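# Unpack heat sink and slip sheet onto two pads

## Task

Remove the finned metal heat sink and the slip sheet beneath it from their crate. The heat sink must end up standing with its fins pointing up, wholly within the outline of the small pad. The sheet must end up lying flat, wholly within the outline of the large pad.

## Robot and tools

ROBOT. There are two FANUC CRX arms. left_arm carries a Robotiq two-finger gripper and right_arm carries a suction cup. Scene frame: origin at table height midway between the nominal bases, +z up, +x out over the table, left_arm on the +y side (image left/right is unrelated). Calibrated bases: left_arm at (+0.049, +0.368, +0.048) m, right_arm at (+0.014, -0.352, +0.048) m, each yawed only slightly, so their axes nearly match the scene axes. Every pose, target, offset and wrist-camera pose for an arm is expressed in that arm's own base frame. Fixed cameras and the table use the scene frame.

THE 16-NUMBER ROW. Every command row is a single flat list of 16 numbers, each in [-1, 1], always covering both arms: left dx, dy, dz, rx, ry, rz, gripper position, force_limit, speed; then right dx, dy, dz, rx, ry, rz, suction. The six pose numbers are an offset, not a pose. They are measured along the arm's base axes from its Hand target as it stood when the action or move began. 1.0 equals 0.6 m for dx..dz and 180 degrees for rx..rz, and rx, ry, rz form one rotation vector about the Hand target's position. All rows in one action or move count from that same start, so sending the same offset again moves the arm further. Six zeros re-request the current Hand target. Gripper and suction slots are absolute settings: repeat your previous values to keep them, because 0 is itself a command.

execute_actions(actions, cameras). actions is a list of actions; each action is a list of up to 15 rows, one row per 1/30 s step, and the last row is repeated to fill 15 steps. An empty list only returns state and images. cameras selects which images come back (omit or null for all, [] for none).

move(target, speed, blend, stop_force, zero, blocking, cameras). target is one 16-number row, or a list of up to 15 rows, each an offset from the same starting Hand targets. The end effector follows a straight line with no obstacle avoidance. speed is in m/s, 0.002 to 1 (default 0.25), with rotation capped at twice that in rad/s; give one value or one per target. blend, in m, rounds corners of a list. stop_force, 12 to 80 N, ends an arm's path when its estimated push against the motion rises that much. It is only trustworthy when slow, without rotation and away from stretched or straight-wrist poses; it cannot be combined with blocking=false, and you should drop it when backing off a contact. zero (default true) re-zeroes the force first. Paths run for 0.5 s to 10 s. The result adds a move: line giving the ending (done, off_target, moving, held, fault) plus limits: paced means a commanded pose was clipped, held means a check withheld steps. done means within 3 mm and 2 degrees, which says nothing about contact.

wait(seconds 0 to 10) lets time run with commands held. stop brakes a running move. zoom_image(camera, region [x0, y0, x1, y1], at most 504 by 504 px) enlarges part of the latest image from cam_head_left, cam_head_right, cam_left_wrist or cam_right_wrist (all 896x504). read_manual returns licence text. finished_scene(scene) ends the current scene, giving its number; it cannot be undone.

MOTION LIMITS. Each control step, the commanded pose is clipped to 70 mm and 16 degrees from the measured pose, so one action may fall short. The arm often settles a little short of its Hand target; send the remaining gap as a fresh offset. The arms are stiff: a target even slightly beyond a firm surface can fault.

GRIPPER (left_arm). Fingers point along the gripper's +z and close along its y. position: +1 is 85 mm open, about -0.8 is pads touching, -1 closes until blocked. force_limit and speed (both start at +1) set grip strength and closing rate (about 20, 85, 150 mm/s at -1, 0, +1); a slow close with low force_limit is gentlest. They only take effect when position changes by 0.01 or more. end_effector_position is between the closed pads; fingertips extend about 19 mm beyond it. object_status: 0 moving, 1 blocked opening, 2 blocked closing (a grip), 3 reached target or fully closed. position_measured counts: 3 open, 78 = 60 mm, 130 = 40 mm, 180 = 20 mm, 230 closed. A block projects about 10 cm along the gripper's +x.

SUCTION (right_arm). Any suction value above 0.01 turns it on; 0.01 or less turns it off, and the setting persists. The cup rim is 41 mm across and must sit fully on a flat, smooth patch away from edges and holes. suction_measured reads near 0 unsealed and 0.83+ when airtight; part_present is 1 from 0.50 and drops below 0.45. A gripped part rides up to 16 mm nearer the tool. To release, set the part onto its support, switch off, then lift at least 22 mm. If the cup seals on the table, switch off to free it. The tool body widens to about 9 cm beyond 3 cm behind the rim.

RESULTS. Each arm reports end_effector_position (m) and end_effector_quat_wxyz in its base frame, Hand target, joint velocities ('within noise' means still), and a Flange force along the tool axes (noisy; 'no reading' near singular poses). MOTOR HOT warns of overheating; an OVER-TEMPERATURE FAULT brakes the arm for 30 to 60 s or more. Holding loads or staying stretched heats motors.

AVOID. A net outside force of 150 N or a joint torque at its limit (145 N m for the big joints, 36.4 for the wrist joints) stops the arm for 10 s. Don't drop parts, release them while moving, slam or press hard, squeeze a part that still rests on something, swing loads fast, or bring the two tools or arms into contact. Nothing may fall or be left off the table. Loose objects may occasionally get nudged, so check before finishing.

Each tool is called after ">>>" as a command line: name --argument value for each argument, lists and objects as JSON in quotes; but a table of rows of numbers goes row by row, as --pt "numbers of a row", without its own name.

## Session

>>> execute_actions --actions '[]'

>>> zoom_image --camera "cam_head_right" --region '[340, 220, 640, 340]'

>>> zoom_image --camera "cam_head_left" --region '[340, 220, 640, 340]'

Scene clock: 0.00 s.
left_arm: end_effector_position=(+0.1634, -0.7247, +0.1830) position_measured=3 object_status=3 end_effector_quat_wxyz=(-0.459, -0.293, +0.650, -0.530) | right_arm: end_effector_position=(+0.1232, -0.2177, +0.1389) suction_measured=0.01 part_present=0 end_effector_quat_wxyz=(-0.315, +0.578, +0.736, +0.155)
Joint positions: left_arm=[-1.24 0.555 -0.544 2.459 -1.177 -0.143] | right_arm=[-0.795 0.149 -0.348 -0.218 -1.761 -0.501]
Joint velocities: within noise
Flange force (N): no reading
Hand target: left_arm +0.1634, -0.7247, +0.1830; -0.459, -0.293, +0.650, -0.530 | right_arm +0.1232, -0.2177, +0.1389; -0.315, +0.578, +0.736, +0.155
camera_calibration:
cam_left_wrist: T_world_to_cam=[[-0.873863, 0.288294, -0.391471, 0.43174], [0.466454, 0.270184, -0.842271, 0.285446], [-0.137052, -0.918633, -0.37058, -0.439842], [0, 0, 0, 1]] pos_world=[0.183853, -0.605644, 0.24644]
cam_right_wrist: T_world_to_cam=[[-0.944096, -0.271073, 0.187621, 0.0440671], [0.0775048, 0.370663, 0.925528, -0.0350274], [-0.32043, 0.888329, -0.328932, 0.346665], [0, 0, 0, 1]] pos_world=[0.1554, -0.283024, 0.13818]

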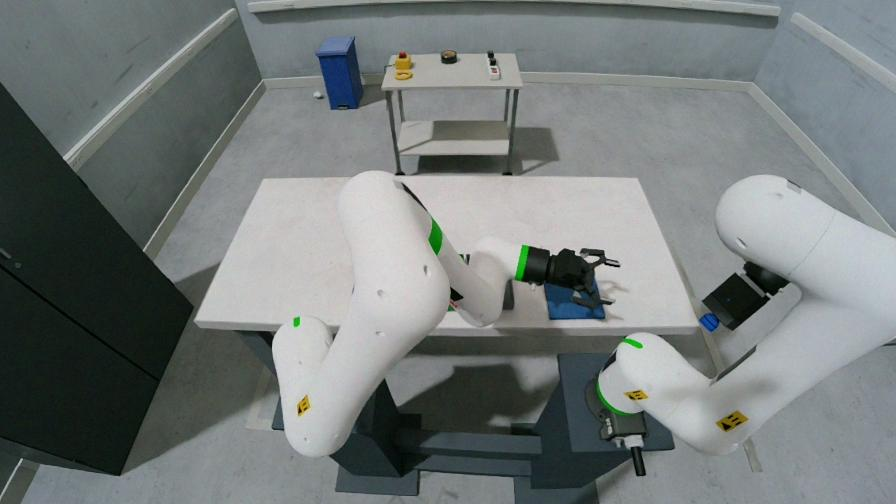

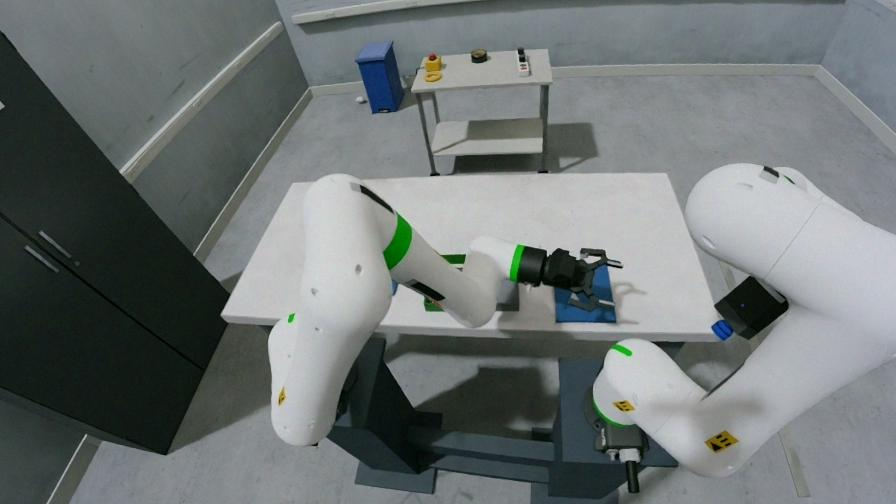

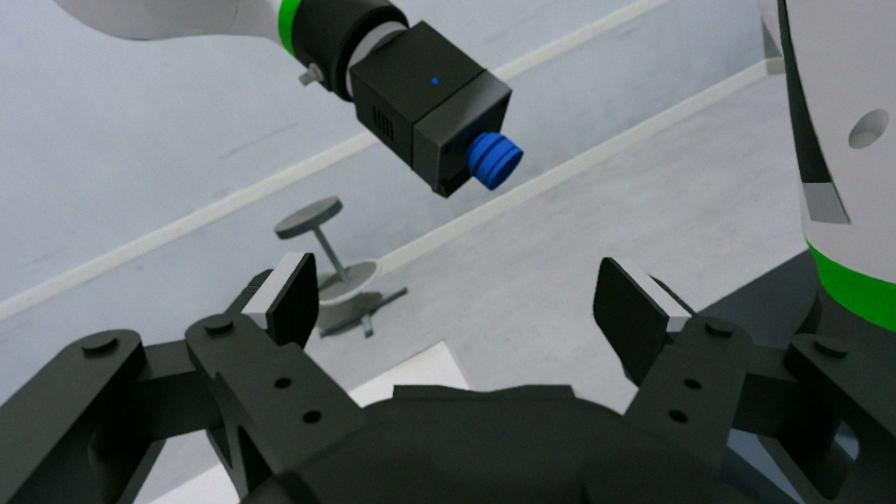

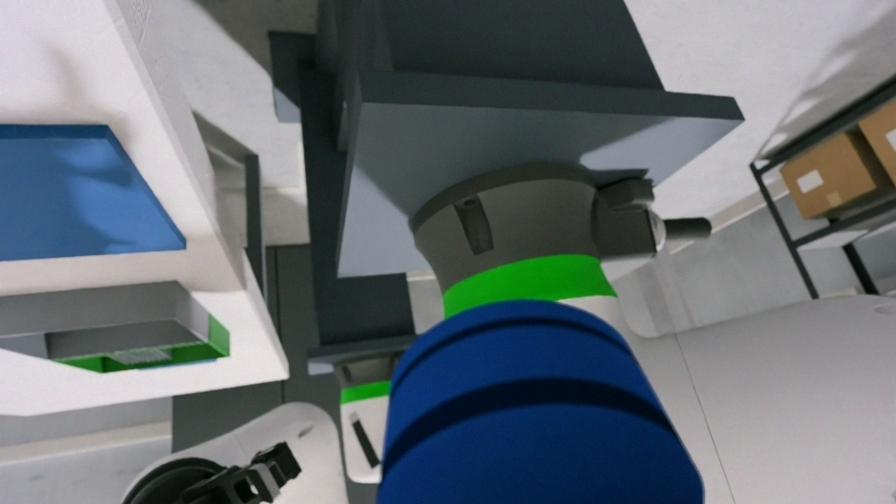

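Scaled by 1.680 from the camera's 896x504 image, which has a finer 1280x720 frame.

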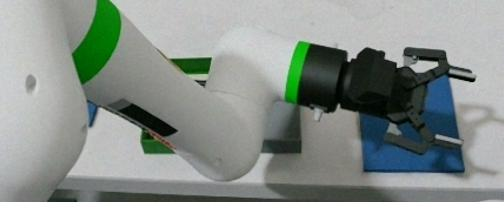

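Scaled by 1.680 from the camera's 896x504 image, which has a finer 1280x720 frame.

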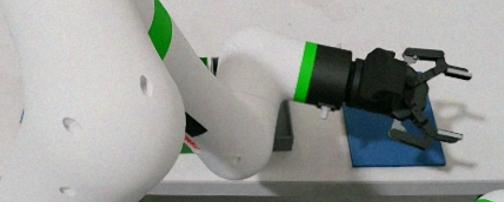

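>>> move --target '[0.48,0.24,0.673,-0.1635,-0.1013,0.1357,1,-1,-1,0,0,0,0,0,0,0]' --speed 0.25

Scene clock: 6.17 s.
left_arm: end_effector_position=(+0.4514, -0.5807, +0.5868) position_measured=3 object_status=3 end_effector_quat_wxyz=(+0.290, +0.211, -0.483, +0.799) | right_arm: end_effector_position=(+0.1232, -0.2177, +0.1389) suction_measured=0.01 part_present=0 end_effector_quat_wxyz=(-0.315, +0.578, +0.736, +0.155)
Joint positions: left_arm=[-0.799 0.251 -0.249 2.457 -1.177 -0.144] | right_arm=[-0.795 0.149 -0.348 -0.218 -1.761 -0.501]
Joint velocities: within noise
Flange force (N): left_arm=[2.3 1.9 -3.6] | right_arm=[2.0 3.0 -0.9]
Hand target: left_arm +0.4514, -0.5807, +0.5868; +0.290, +0.210, -0.483, +0.799 | right_arm +0.1232, -0.2177, +0.1389; -0.315, +0.578, +0.736, +0.155
Off the commanded pose: left_arm 0.000 m, 0 deg | right_arm 0.000 m, 0 deg.
move: done
camera_calibration:
cam_left_wrist: T_world_to_cam=[[-0.69079, -0.338631, -0.638857, 0.498469], [0.651868, 0.0906293, -0.752897, 0.211876], [0.312854, -0.936544, 0.158137, -0.642189], [0, 0, 0, 1]] pos_world=[0.407133, -0.451843, 0.579525]
cam_right_wrist: T_world_to_cam=[[-0.944096, -0.271073, 0.187621, 0.0440671], [0.0775048, 0.370663, 0.925528, -0.0350274], [-0.32043, 0.888329, -0.328932, 0.346665], [0, 0, 0, 1]] pos_world=[0.1554, -0.283024, 0.13818]

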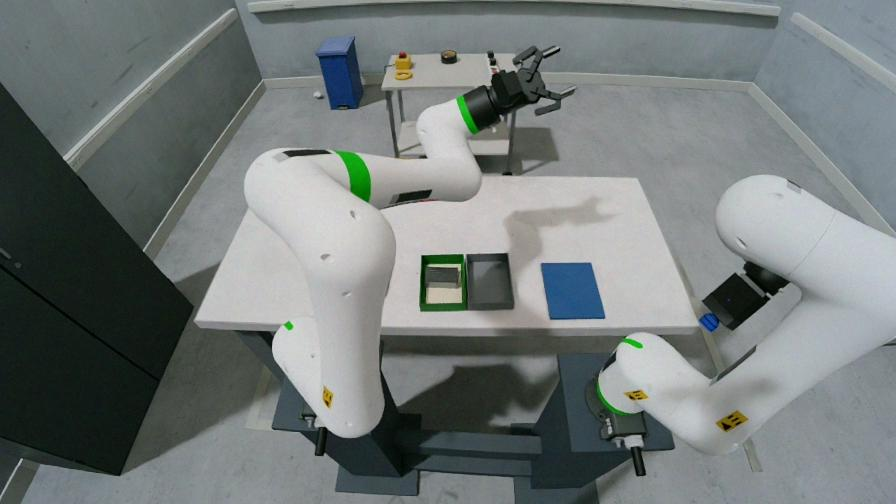

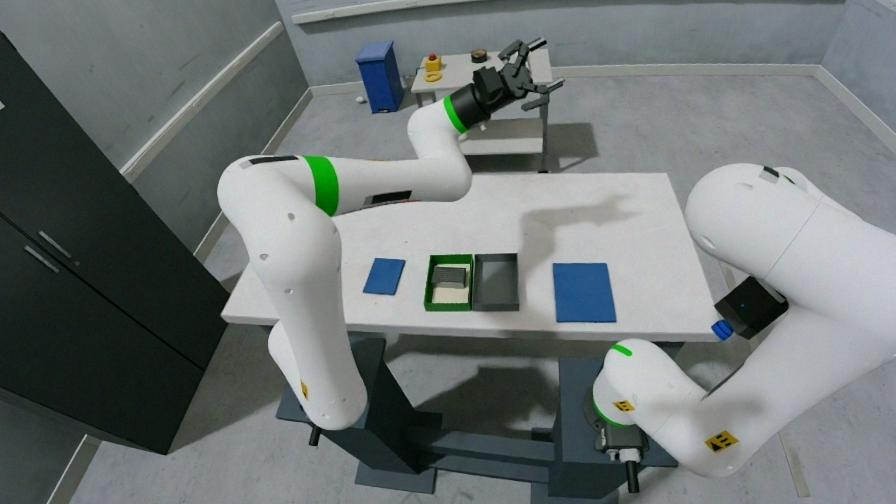

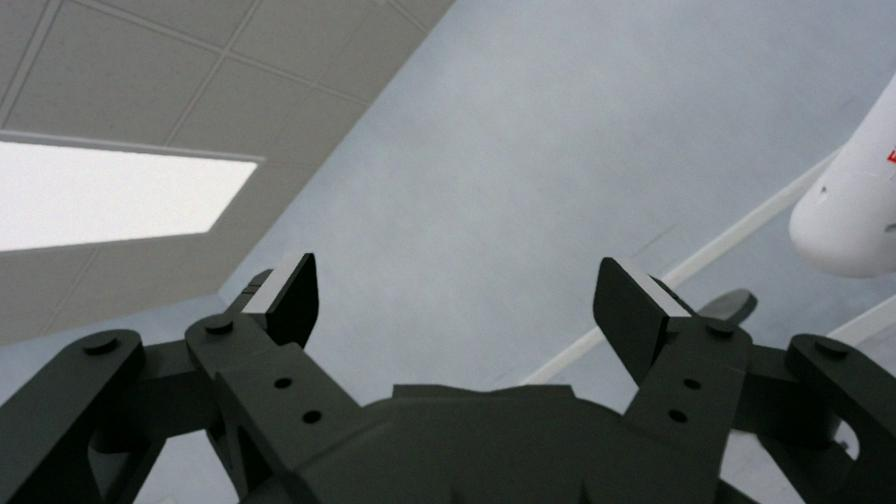

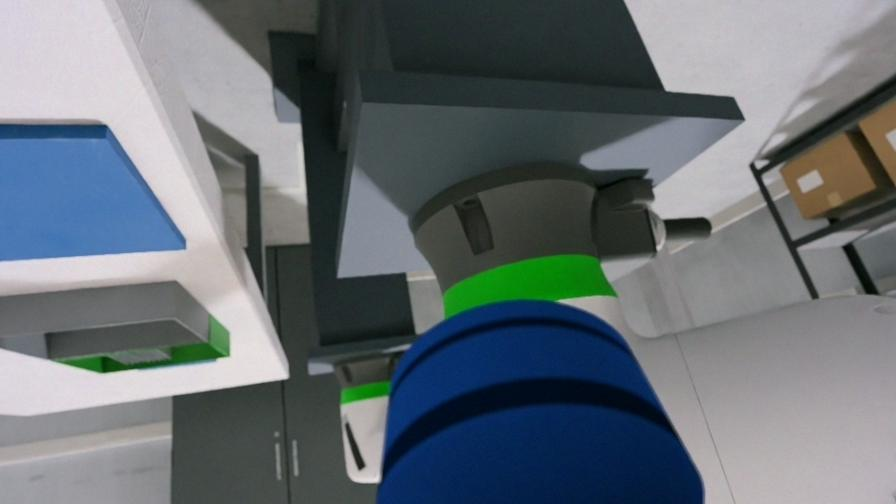

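>>> move --pt "-0.2695 0.0298 0.072 0.0837 -0.348 -0.0503 1 -1 -1 0 0 0 0 0 0 0" --pt "-0.3168 0.1748 -0.157 0.2014 -0.6092 -0.1762 1 -1 -1 0 0 0 0 0 0 0" --pt "-0.2023 0.6012 -0.378 0.3219 -0.688 -0.438 1 -1 -1 0.461 0.396 0.318 -0.108 -0.22 0.405 0" --speed 0.28 --blend 0.02

Scene clock: 14.87 s.
left_arm: end_effector_position=(+0.3300, -0.2200, +0.3600) position_measured=3 object_status=3 end_effector_quat_wxyz=(+0.001, +0.707, +0.707, +0.001) | right_arm: end_effector_position=(+0.3997, +0.0199, +0.3297) suction_measured=0.01 part_present=0 end_effector_quat_wxyz=(-0.001, -0.001, +1.000, +0.000)
Joint positions: left_arm=[-0.254 -0.118 0.07 -0.001 -1.757 -1.316] | right_arm=[0.38 -0.121 -0.045 -0.001 -1.649 -0.378]
Joint velocities: within noise
Flange force (N): left_arm=[1.4 -2.6 3.7] | right_arm=[1.7 3.9 -1.4]
Hand target: left_arm +0.3300, -0.2200, +0.3600; +0.001, +0.707, +0.707, +0.001 | right_arm +0.3998, +0.0199, +0.3297; -0.001, -0.001, +1.000, +0.000
Off the commanded pose: left_arm 0.000 m, 0 deg | right_arm 0.000 m, 0 deg.
move: done
camera_calibration:
cam_left_wrist: T_world_to_cam=[[0.999267, 0.0317546, 0.0213899, -0.322107], [0.0212808, -0.925082, 0.379171, -0.335307], [0.0318278, -0.378438, -0.925079, 0.374934], [0, 0, 0, 1]] pos_world=[0.317073, -0.158069, 0.480872]
cam_right_wrist: T_world_to_cam=[[-0.0396458, -0.99865, 0.0335587, 0.0376249], [-0.863963, 0.0511329, 0.500952, 0.201543], [-0.501992, -0.00913278, -0.864824, 0.554131], [0, 0, 0, 1]] pos_world=[0.453787, 0.0323294, 0.376999]

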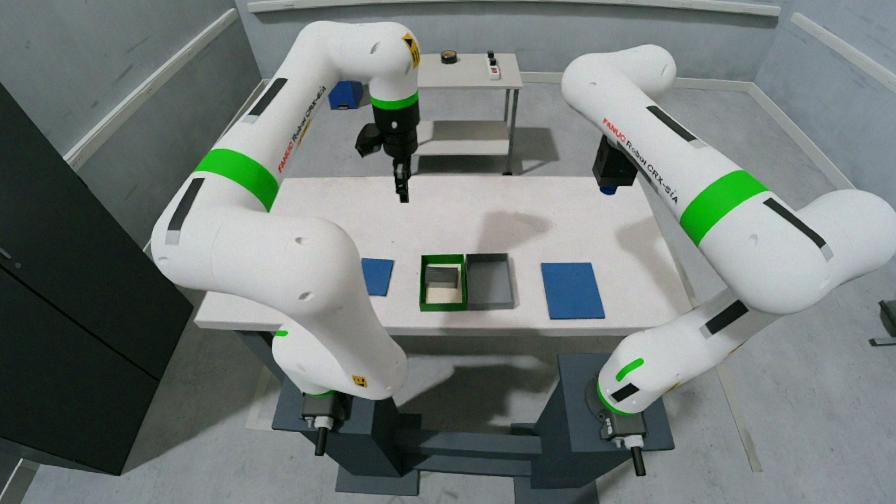

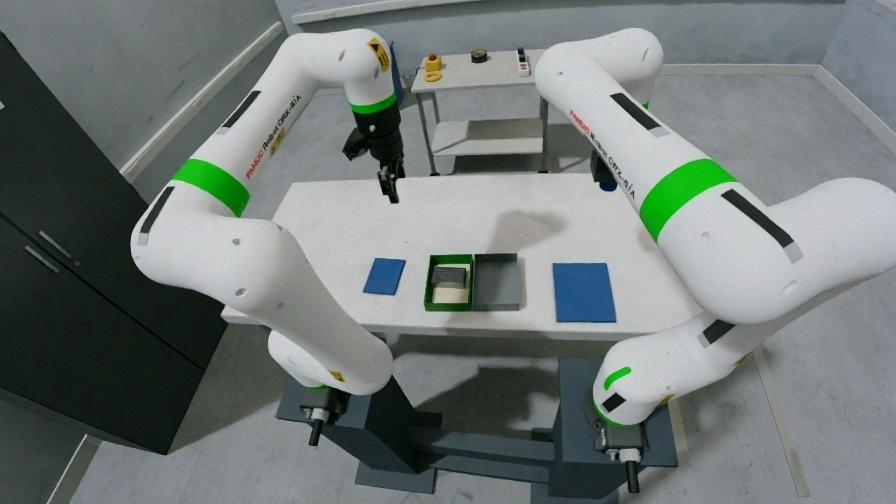

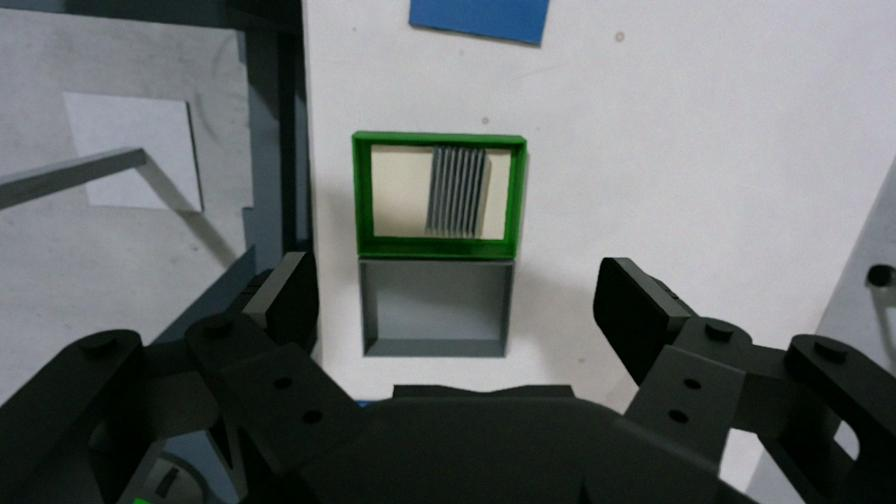

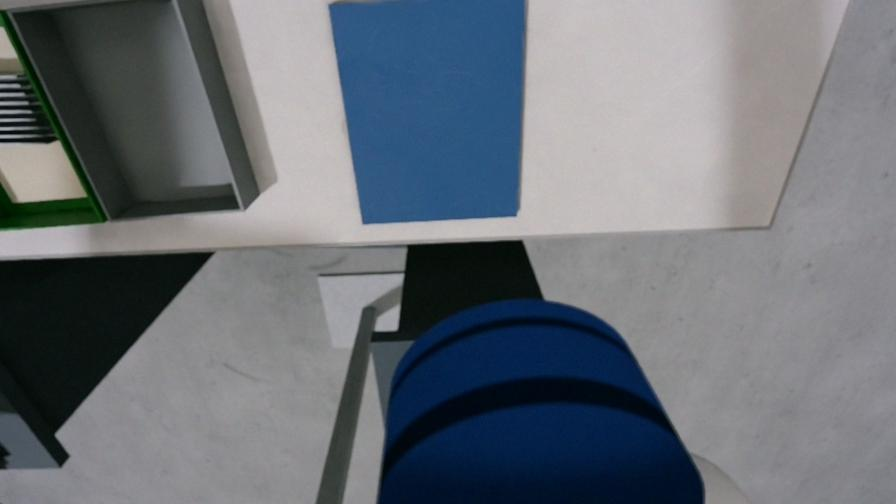

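>>> zoom_image --camera "cam_left_wrist" --region '[330, 110, 560, 270]'

>>> zoom_image --camera "cam_right_wrist" --region '[300, 0, 560, 240]'

>>> zoom_image --camera "cam_head_right" --region '[350, 240, 540, 330]'

Scaled by 2.191 from the camera's 896x504 image, which has a finer 1280x720 frame.

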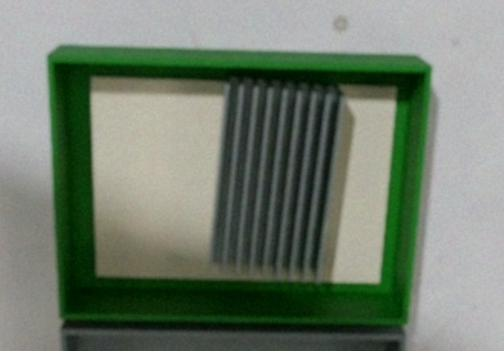

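Scaled by 1.938 from the camera's 896x504 image, which has a finer 1280x720 frame.

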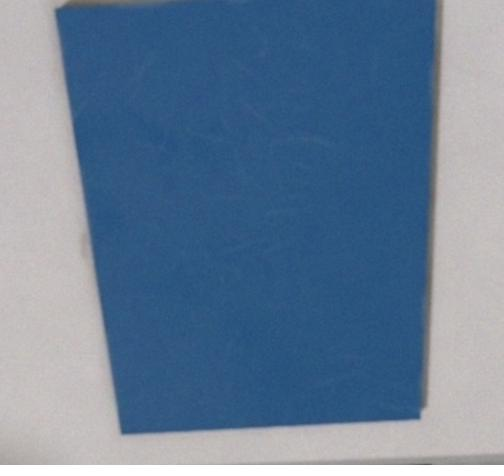

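Scaled by 2.653 from the camera's 896x504 image, which has a finer 1280x720 frame.

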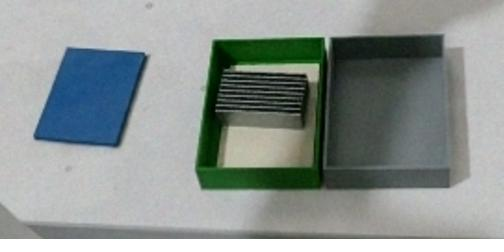

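>>> move --target '[0.0333,-0.1027,-0.4667,0,0,-0.0278,0.75,-0.8,-1,0,0,0,0,0,0,0]' --speed 0.22 --cameras '["cam_left_wrist"]'

Scene clock: 17.30 s.
left_arm: end_effector_position=(+0.3500, -0.2816, +0.0800) position_measured=35 object_status=3 end_effector_quat_wxyz=(+0.001, +0.737, +0.676, +0.001) | right_arm: end_effector_position=(+0.3998, +0.0199, +0.3297) suction_measured=0.01 part_present=0 end_effector_quat_wxyz=(-0.001, -0.001, +1.000, +0.000)
Joint positions: left_arm=[-0.384 0.119 -0.364 -0.001 -1.086 -1.273] | right_arm=[0.38 -0.121 -0.045 -0.001 -1.649 -0.378]
Joint velocities: within noise
Flange force (N): left_arm=[1.1 -1.5 2.2] | right_arm=[1.0 2.7 -1.4]
Hand target: left_arm +0.3500, -0.2816, +0.0800; +0.001, +0.737, +0.676, +0.001 | right_arm +0.3998, +0.0199, +0.3297; -0.001, -0.001, +1.000, +0.000
Off the commanded pose: left_arm 0.000 m, 0 deg | right_arm 0.000 m, 0 deg.
move: done
camera_calibration:
cam_left_wrist: T_world_to_cam=[[0.998224, -0.055562, 0.0215093, -0.358365], [-0.0595679, -0.923405, 0.379176, -0.257762], [-0.00120592, -0.379783, -0.925075, 0.103156], [0, 0, 0, 1]] pos_world=[0.342499, -0.218753, 0.200872]
Images, in order (width x height): cam_left_wrist 896x504.

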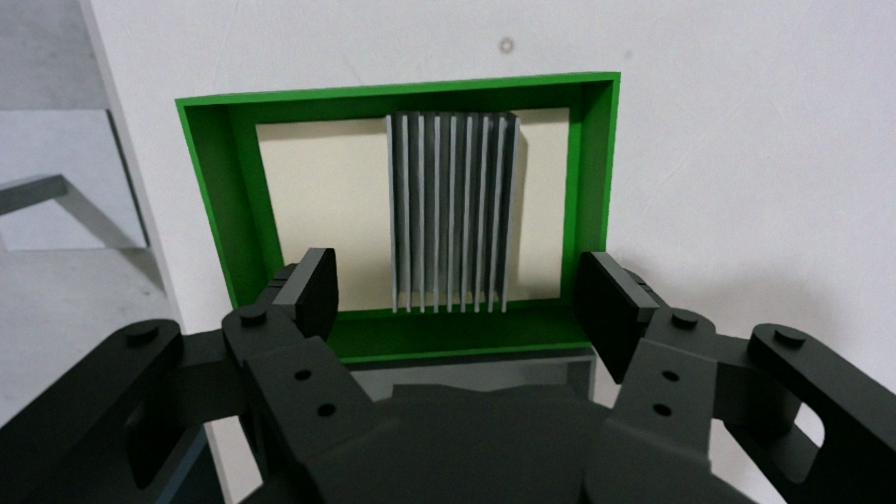

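>>> move --pt "0.0017 -0.005 -0.1 0 0 0 0.75 -0.8 -1 0 0 0 0 0 0 0" --pt "0.0017 -0.005 -0.17 0 0 0 0.75 -0.8 -1 0 0 0 0 0 0 0" --speed '[0.08,0.04]' --stop_force 12 --cameras '["cam_left_wrist"]'

Scene clock: 20.73 s.
left_arm: end_effector_position=(+0.3510, -0.2846, -0.0220) position_measured=35 object_status=3 end_effector_quat_wxyz=(+0.001, +0.737, +0.676, +0.001) | right_arm: end_effector_position=(+0.3998, +0.0199, +0.3297) suction_measured=0.01 part_present=0 end_effector_quat_wxyz=(-0.001, -0.001, +1.000, +0.000)
Joint positions: left_arm=[-0.39 0.281 -0.455 -0.001 -0.834 -1.267] | right_arm=[0.38 -0.121 -0.045 -0.001 -1.649 -0.378]
Joint velocities: within noise
Flange force (N): left_arm=[0.7 -2.0 0.3] | right_arm=[1.2 2.9 -1.1]
Hand target: left_arm +0.3510, -0.2846, -0.0220; +0.001, +0.737, +0.676, +0.001 | right_arm +0.3998, +0.0199, +0.3297; -0.001, -0.001, +1.000, +0.000
Off the commanded pose: left_arm 0.000 m, 0 deg | right_arm 0.000 m, 0 deg.
move: done
camera_calibration:
cam_left_wrist: T_world_to_cam=[[0.998224, -0.0555573, 0.0215022, -0.357335], [-0.0595609, -0.923441, 0.379091, -0.221799], [-0.00120529, -0.379698, -0.92511, 0.00768212], [0, 0, 0, 1]] pos_world=[0.343499, -0.221754, 0.0988721]
Images, in order (width x height): cam_left_wrist 896x504.

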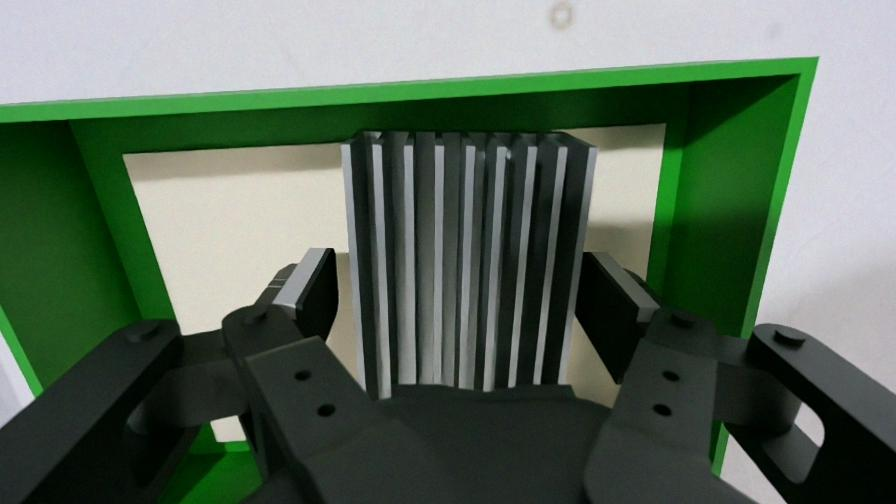

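>>> move --target '[0.0025,0,0,0,0,0,0.75,-0.8,-1,0,0,0,0,0,0,0]' --speed 0.05 --cameras '[]'

>>> execute_actions --actions '[[[0,0,0,0,0,0,-1,-0.8,-1,0,0,0,0,0,0,0]],[[0,0,0,0,0,0,-1,-0.8,-1,0,0,0,0,0,0,0]]]' --cameras '["cam_left_wrist"]'

Scene clock: 21.67 s.
left_arm: end_effector_position=(+0.3525, -0.2846, -0.0220) position_measured=35 object_status=3 end_effector_quat_wxyz=(+0.001, +0.737, +0.676, +0.001) | right_arm: end_effector_position=(+0.3998, +0.0199, +0.3297) suction_measured=0.01 part_present=0 end_effector_quat_wxyz=(-0.001, -0.001, +1.000, +0.000)
Joint positions: left_arm=[-0.389 0.283 -0.452 -0.001 -0.834 -1.268] | right_arm=[0.38 -0.121 -0.045 -0.001 -1.649 -0.378]
Joint velocities: within noise
Flange force (N): left_arm=[1.0 -2.1 -0.4] | right_arm=[0.9 2.7 -1.2]
Hand target: left_arm +0.3525, -0.2846, -0.0220; +0.001, +0.737, +0.676, +0.001 | right_arm +0.3998, +0.0199, +0.3297; -0.001, -0.001, +1.000, +0.000
Off the commanded pose: left_arm 0.000 m, 0 deg | right_arm 0.000 m, 0 deg.
move: done
No camera images: "cameras" was empty.

Scene clock: 22.87 s.
left_arm: end_effector_position=(+0.3525, -0.2846, -0.0220) position_measured=78 object_status=2 end_effector_quat_wxyz=(+0.001, +0.737, +0.676, +0.001) | right_arm: end_effector_position=(+0.3998, +0.0199, +0.3297) suction_measured=0.01 part_present=0 end_effector_quat_wxyz=(-0.001, -0.001, +1.000, +0.000)
Joint positions: left_arm=[-0.389 0.283 -0.452 -0.001 -0.834 -1.268] | right_arm=[0.38 -0.121 -0.045 -0.001 -1.649 -0.378]
Joint velocities: within noise
Flange force (N): left_arm=[1.6 -4.5 -12.0] | right_arm=[1.6 3.6 -1.0]
Flange force at the end of the 1st action (N): left_arm=[2.0 -2.8 -0.4] | right_arm=[1.1 3.2 -1.4]
Hand target: left_arm +0.3525, -0.2846, -0.0220; +0.001, +0.737, +0.676, +0.001 | right_arm +0.3998, +0.0199, +0.3297; -0.001, -0.001, +1.000, +0.000
Off the commanded pose: left_arm 0.000 m, 0 deg | right_arm 0.000 m, 0 deg.
camera_calibration:
cam_left_wrist: T_world_to_cam=[[0.998224, -0.0555957, 0.02141, -0.358837], [-0.0595615, -0.923438, 0.379096, -0.221802], [-0.00130527, -0.379698, -0.92511, 0.00768069], [0, 0, 0, 1]] pos_world=[0.344999, -0.221854, 0.0988724]
Images, in order (width x height): cam_left_wrist 896x504.

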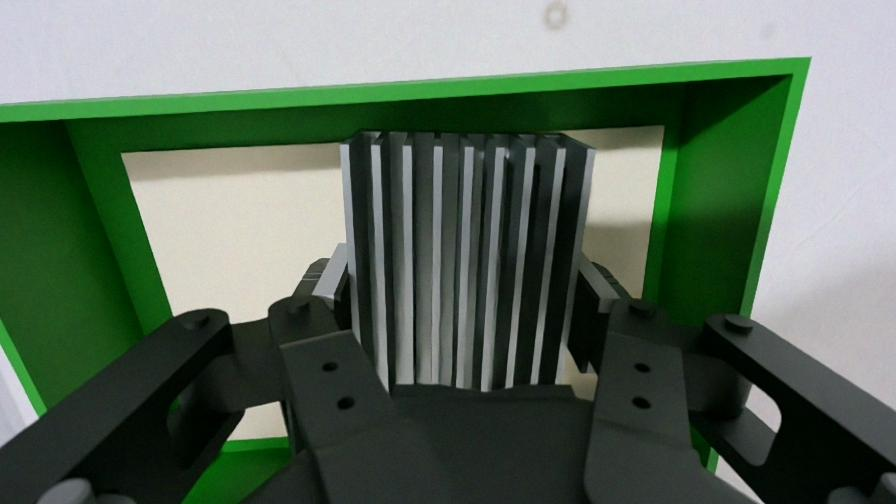

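>>> move --pt "0 0 0.03 0 0 0 -1 -0.8 -1 0 0 0 0 0 0 0" --pt "0 0 0.243 0 0 0 -1 -0.8 -1 0 0 0 0 0 0 0" --pt "0.035 0.35 0.243 0 0 -0.497 -1 -0.8 -1 0 0 0 0 0 0 0" --speed '[0.03,0.12,0.2]' --blend '[0,0.03,0]'

>>> zoom_image --camera "cam_head_right" --region '[300, 220, 520, 340]'

Scene clock: 29.73 s.
left_arm: end_effector_position=(+0.3735, -0.0746, +0.1238) position_measured=78 object_status=2 end_effector_quat_wxyz=(+0.001, +0.999, -0.039, +0.000) | right_arm: end_effector_position=(+0.3998, +0.0199, +0.3297) suction_measured=0.01 part_present=0 end_effector_quat_wxyz=(-0.001, -0.001, +1.000, +0.000)
Joint positions: left_arm=[0.153 -0.104 -0.477 0.002 -1.198 -3.372] | right_arm=[0.38 -0.121 -0.045 -0.001 -1.649 -0.378]
Joint velocities: within noise
Flange force (N): left_arm=[-3.7 -0.2 4.6] | right_arm=[0.9 3.1 -1.5]
Hand target: left_arm +0.3735, -0.0746, +0.1238; +0.001, +0.999, -0.039, +0.000 | right_arm +0.3998, +0.0199, +0.3297; -0.001, -0.001, +1.000, +0.000
Off the commanded pose: left_arm 0.000 m, 0 deg | right_arm 0.000 m, 0 deg.
move: done
camera_calibration:
cam_left_wrist: T_world_to_cam=[[-0.0461438, -0.998704, 0.0214816, -0.0515251], [-0.923918, 0.0508448, 0.379198, 0.313636], [-0.379798, -0.00234963, -0.925066, 0.391859], [0, 0, 0, 1]] pos_world=[0.436224, -0.0664844, 0.244672]
cam_right_wrist: T_world_to_cam=[[-0.0395984, -0.998649, 0.0336441, 0.0375715], [-0.86399, 0.0511343, 0.500906, 0.20161], [-0.501949, -0.00923308, -0.864848, 0.55426], [0, 0, 0, 1]] pos_world=[0.453887, 0.0323291, 0.377099]

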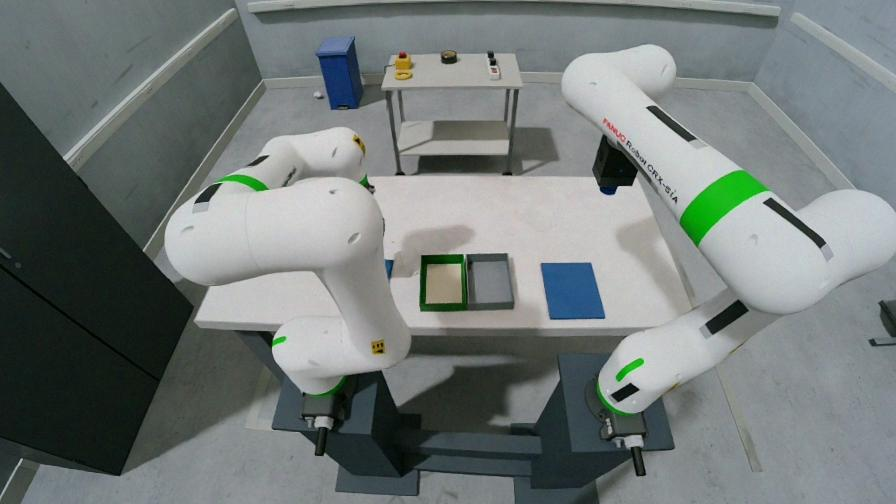

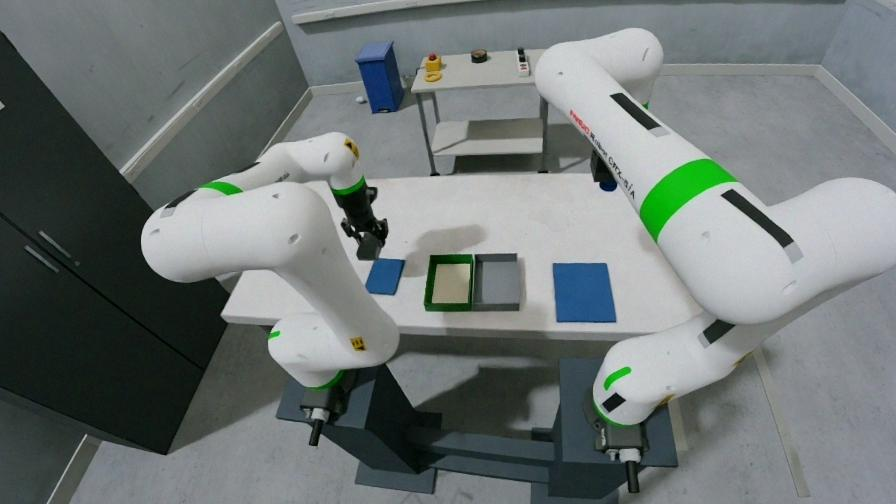

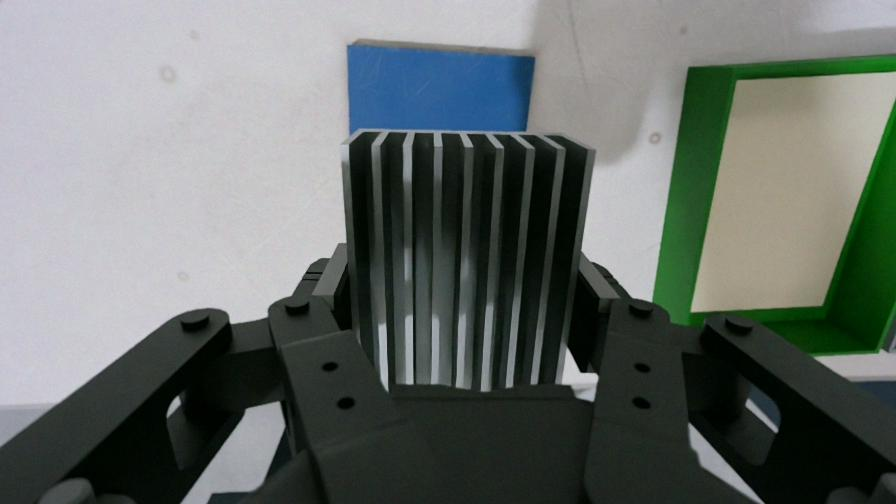

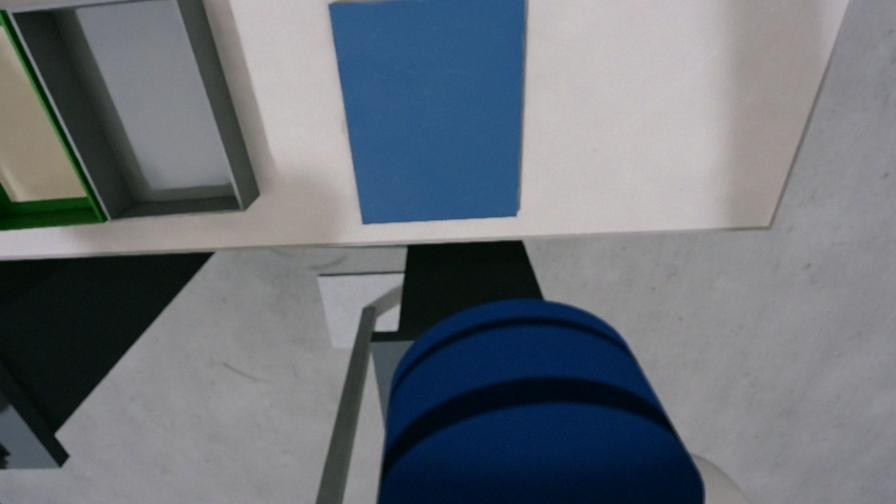

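Scaled by 2.291 from the camera's 896x504 image, which has a finer 1280x720 frame.

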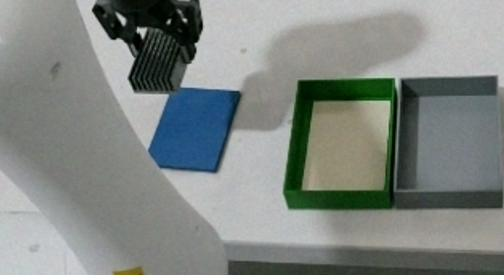

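>>> move --pt "0.0117 -0.0017 -0.215 0 0 0 -1 -0.8 -1 0 0 0 0 0 0 0" --pt "0.0117 -0.0017 -0.26 0 0 0 -1 -0.8 -1 0 0 0 0 0 0 0" --speed '[0.12,0.01]' --stop_force 12 --cameras '["cam_left_wrist","cam_head_right"]'

>>> zoom_image --camera "cam_head_right" --region '[320, 220, 460, 330]'

Scene clock: 33.27 s.
left_arm: end_effector_position=(+0.3805, -0.0757, -0.0174) position_measured=78 object_status=2 end_effector_quat_wxyz=(+0.001, +0.999, -0.039, +0.000) | right_arm: end_effector_position=(+0.3998, +0.0199, +0.3297) suction_measured=0.01 part_present=0 end_effector_quat_wxyz=(-0.001, -0.001, +1.000, +0.000)
Joint positions: left_arm=[0.147 0.132 -0.63 0.003 -0.81 -3.368] | right_arm=[0.38 -0.121 -0.045 -0.001 -1.649 -0.378]
Joint velocities: within noise
Flange force (N): left_arm=[-5.3 1.3 -8.9] | right_arm=[1.2 2.9 -1.4]
Hand target: left_arm +0.3805, -0.0756, -0.0174; +0.001, +0.999, -0.039, +0.000 (not the last commanded pose) | right_arm +0.3998, +0.0199, +0.3297; -0.001, -0.001, +1.000, +0.000
Off the commanded pose: left_arm 0.015 m, 0 deg | right_arm 0.000 m, 0 deg.
move: contact (left_arm); path passed 1 of 2 targets
camera_calibration:
cam_left_wrist: T_world_to_cam=[[-0.0459796, -0.998708, 0.0216254, -0.0492525], [-0.92394, 0.0507474, 0.379157, 0.373742], [-0.379764, -0.00254711, -0.92508, 0.263776], [0, 0, 0, 1]] pos_world=[0.443224, -0.0674835, 0.103372]
Images, in order (width x height): cam_head_right 896x504, cam_left_wrist 896x504.

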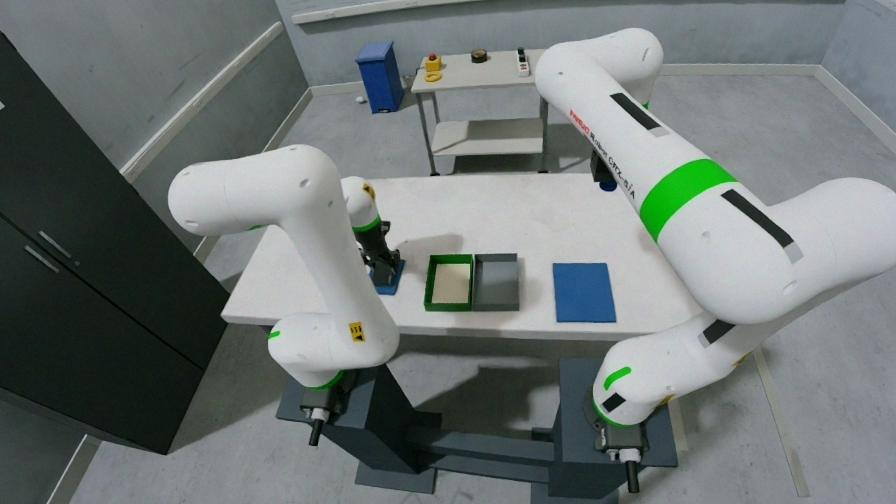

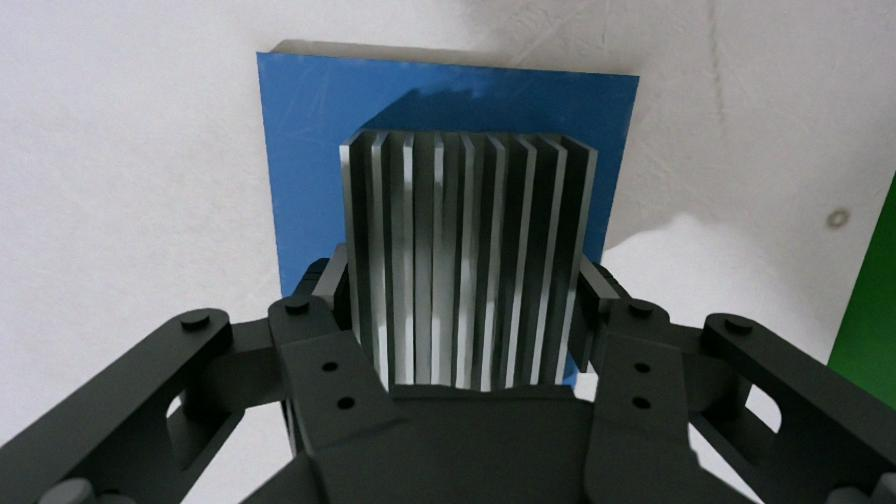

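Scaled by 3.600 from the camera's 896x504 image, which has a finer 1280x720 frame.

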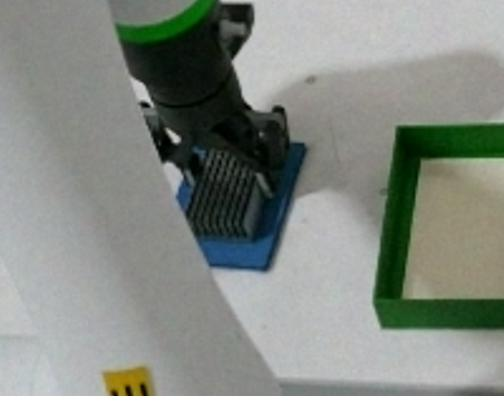

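>>> execute_actions --actions '[[[0,0,0,0,0,0,0.75,-0.8,-1,0,0,0,0,0,0,0]],[[0,0,0,0,0,0,0.75,-0.8,-1,0,0,0,0,0,0,0]]]' --cameras '["cam_left_wrist"]'

Scene clock: 34.63 s.
left_arm: end_effector_position=(+0.3805, -0.0756, -0.0174) position_measured=35 object_status=3 end_effector_quat_wxyz=(+0.001, +0.999, -0.039, +0.000) | right_arm: end_effector_position=(+0.3998, +0.0199, +0.3297) suction_measured=0.01 part_present=0 end_effector_quat_wxyz=(-0.001, -0.001, +1.000, +0.000)
Joint positions: left_arm=[0.147 0.132 -0.629 0.003 -0.81 -3.368] | right_arm=[0.38 -0.121 -0.045 -0.001 -1.649 -0.378]
Joint velocities: within noise
Flange force (N): left_arm=[-1.6 0.0 0.5] | right_arm=[1.2 3.2 -1.5]
Flange force at the end of the 1st action (N): left_arm=[-2.4 -0.8 1.4] | right_arm=[1.2 3.0 -1.2]
Hand target: left_arm +0.3805, -0.0756, -0.0174; +0.001, +0.999, -0.039, +0.000 | right_arm +0.3998, +0.0199, +0.3297; -0.001, -0.001, +1.000, +0.000
Off the commanded pose: left_arm 0.000 m, 0 deg | right_arm 0.000 m, 0 deg.
camera_calibration:
cam_left_wrist: T_world_to_cam=[[-0.0460138, -0.998709, 0.0215273, -0.0492299], [-0.923973, 0.0507415, 0.379076, 0.373727], [-0.379679, -0.00244793, -0.925115, 0.263841], [0, 0, 0, 1]] pos_world=[0.443223, -0.067484, 0.103472]
Images, in order (width x height): cam_left_wrist 896x504.

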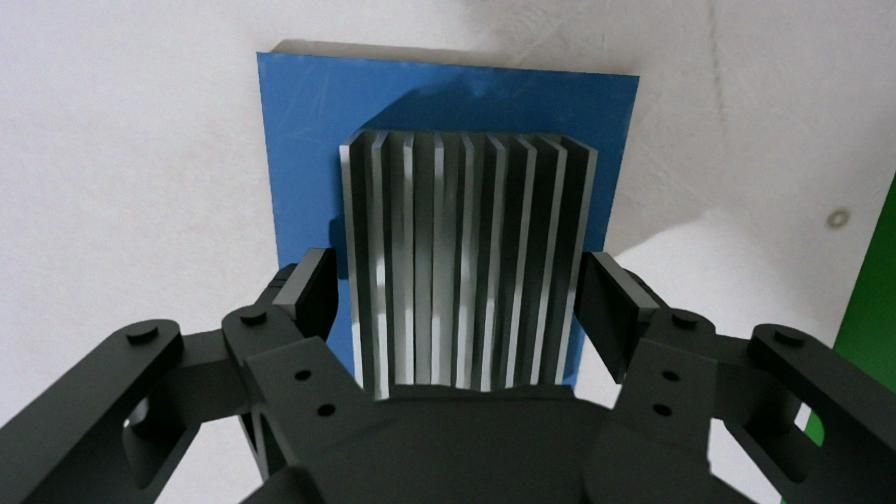

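>>> move --pt "0 0 0.1 0 0 0 0.75 -0.8 -1 0 0 0 0 0 0 0" --pt "0 0.226 0.49 0 0 0 0.75 -0.8 -1 0.0087 0.711 -0.2162 0 0 0.0094 0" --speed '[0.06,0.25]'

Scene clock: 38.47 s.
left_arm: end_effector_position=(+0.3805, +0.0600, +0.2766) position_measured=35 object_status=3 end_effector_quat_wxyz=(+0.001, +0.999, -0.039, +0.000) | right_arm: end_effector_position=(+0.4050, +0.4465, +0.2001) suction_measured=0.01 part_present=0 end_effector_quat_wxyz=(-0.001, -0.016, +1.000, +0.000)
Joint positions: left_arm=[0.502 -0.165 -0.166 0.002 -1.57 -3.721] | right_arm=[1.051 0.412 0.259 -0.002 -1.419 -1.019]
Joint velocities: within noise
Flange force (N): left_arm=[-3.0 0.7 3.6] | right_arm=[2.7 -0.2 -0.8]
Hand target: left_arm +0.3805, +0.0600, +0.2766; +0.001, +0.999, -0.039, +0.000 | right_arm +0.4050, +0.4465, +0.2000; -0.001, -0.016, +1.000, +0.000
Off the commanded pose: left_arm 0.000 m, 0 deg | right_arm 0.000 m, 0 deg.
move: done
camera_calibration:
cam_left_wrist: T_world_to_cam=[[-0.046018, -0.998708, 0.0215333, 0.0798655], [-0.923938, 0.0507479, 0.379161, 0.255348], [-0.379764, -0.00244714, -0.92508, 0.536181], [0, 0, 0, 1]] pos_world=[0.443224, 0.068116, 0.397472]
cam_right_wrist: T_world_to_cam=[[-0.0101576, -0.999385, 0.0335642, 0.45652], [-0.865162, 0.0256139, 0.500838, 0.261151], [-0.50139, -0.0239511, -0.86489, 0.45499], [0, 0, 0, 1]] pos_world=[0.458702, 0.460448, 0.247399]

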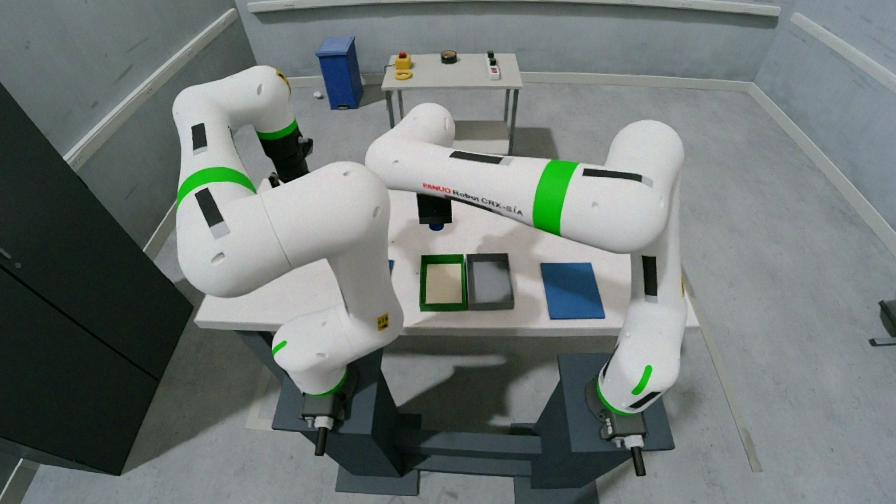

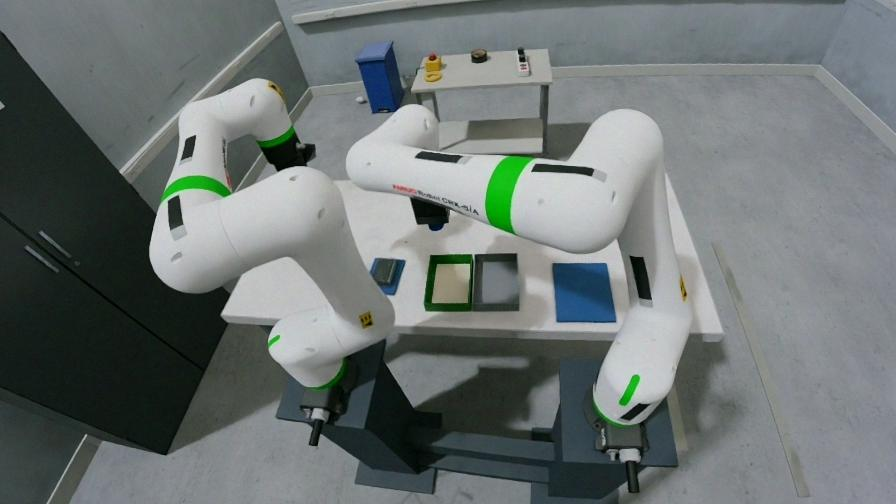

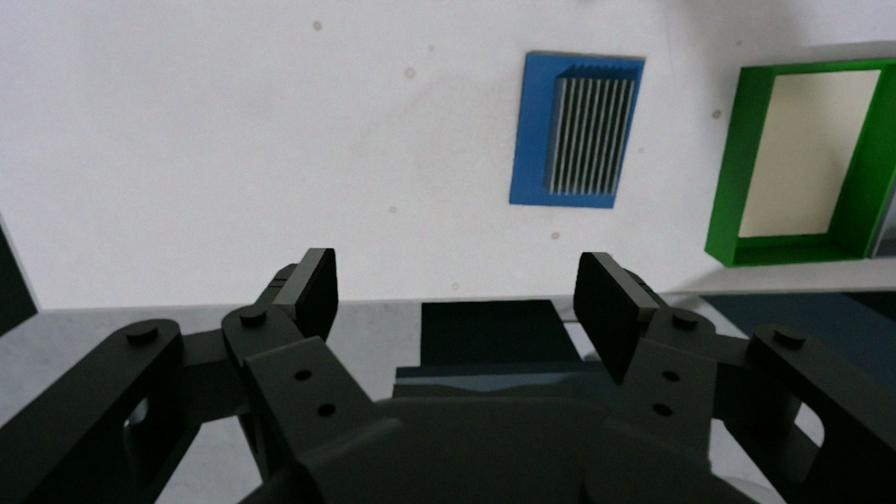

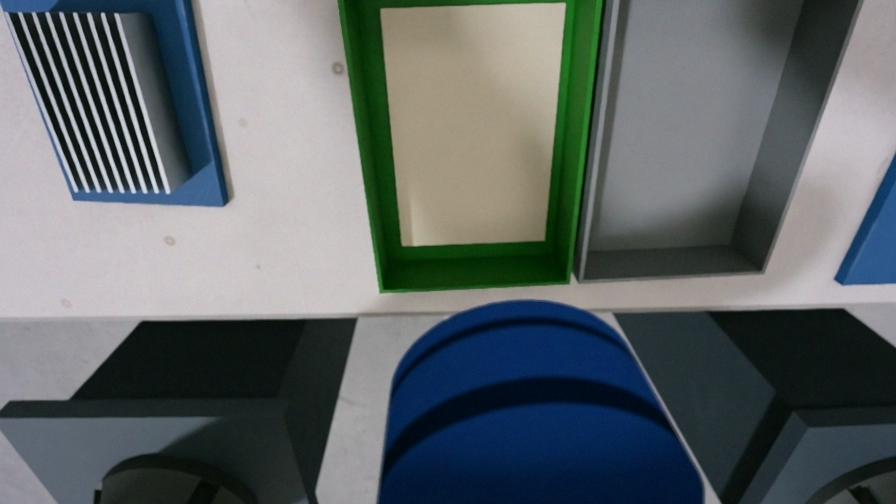

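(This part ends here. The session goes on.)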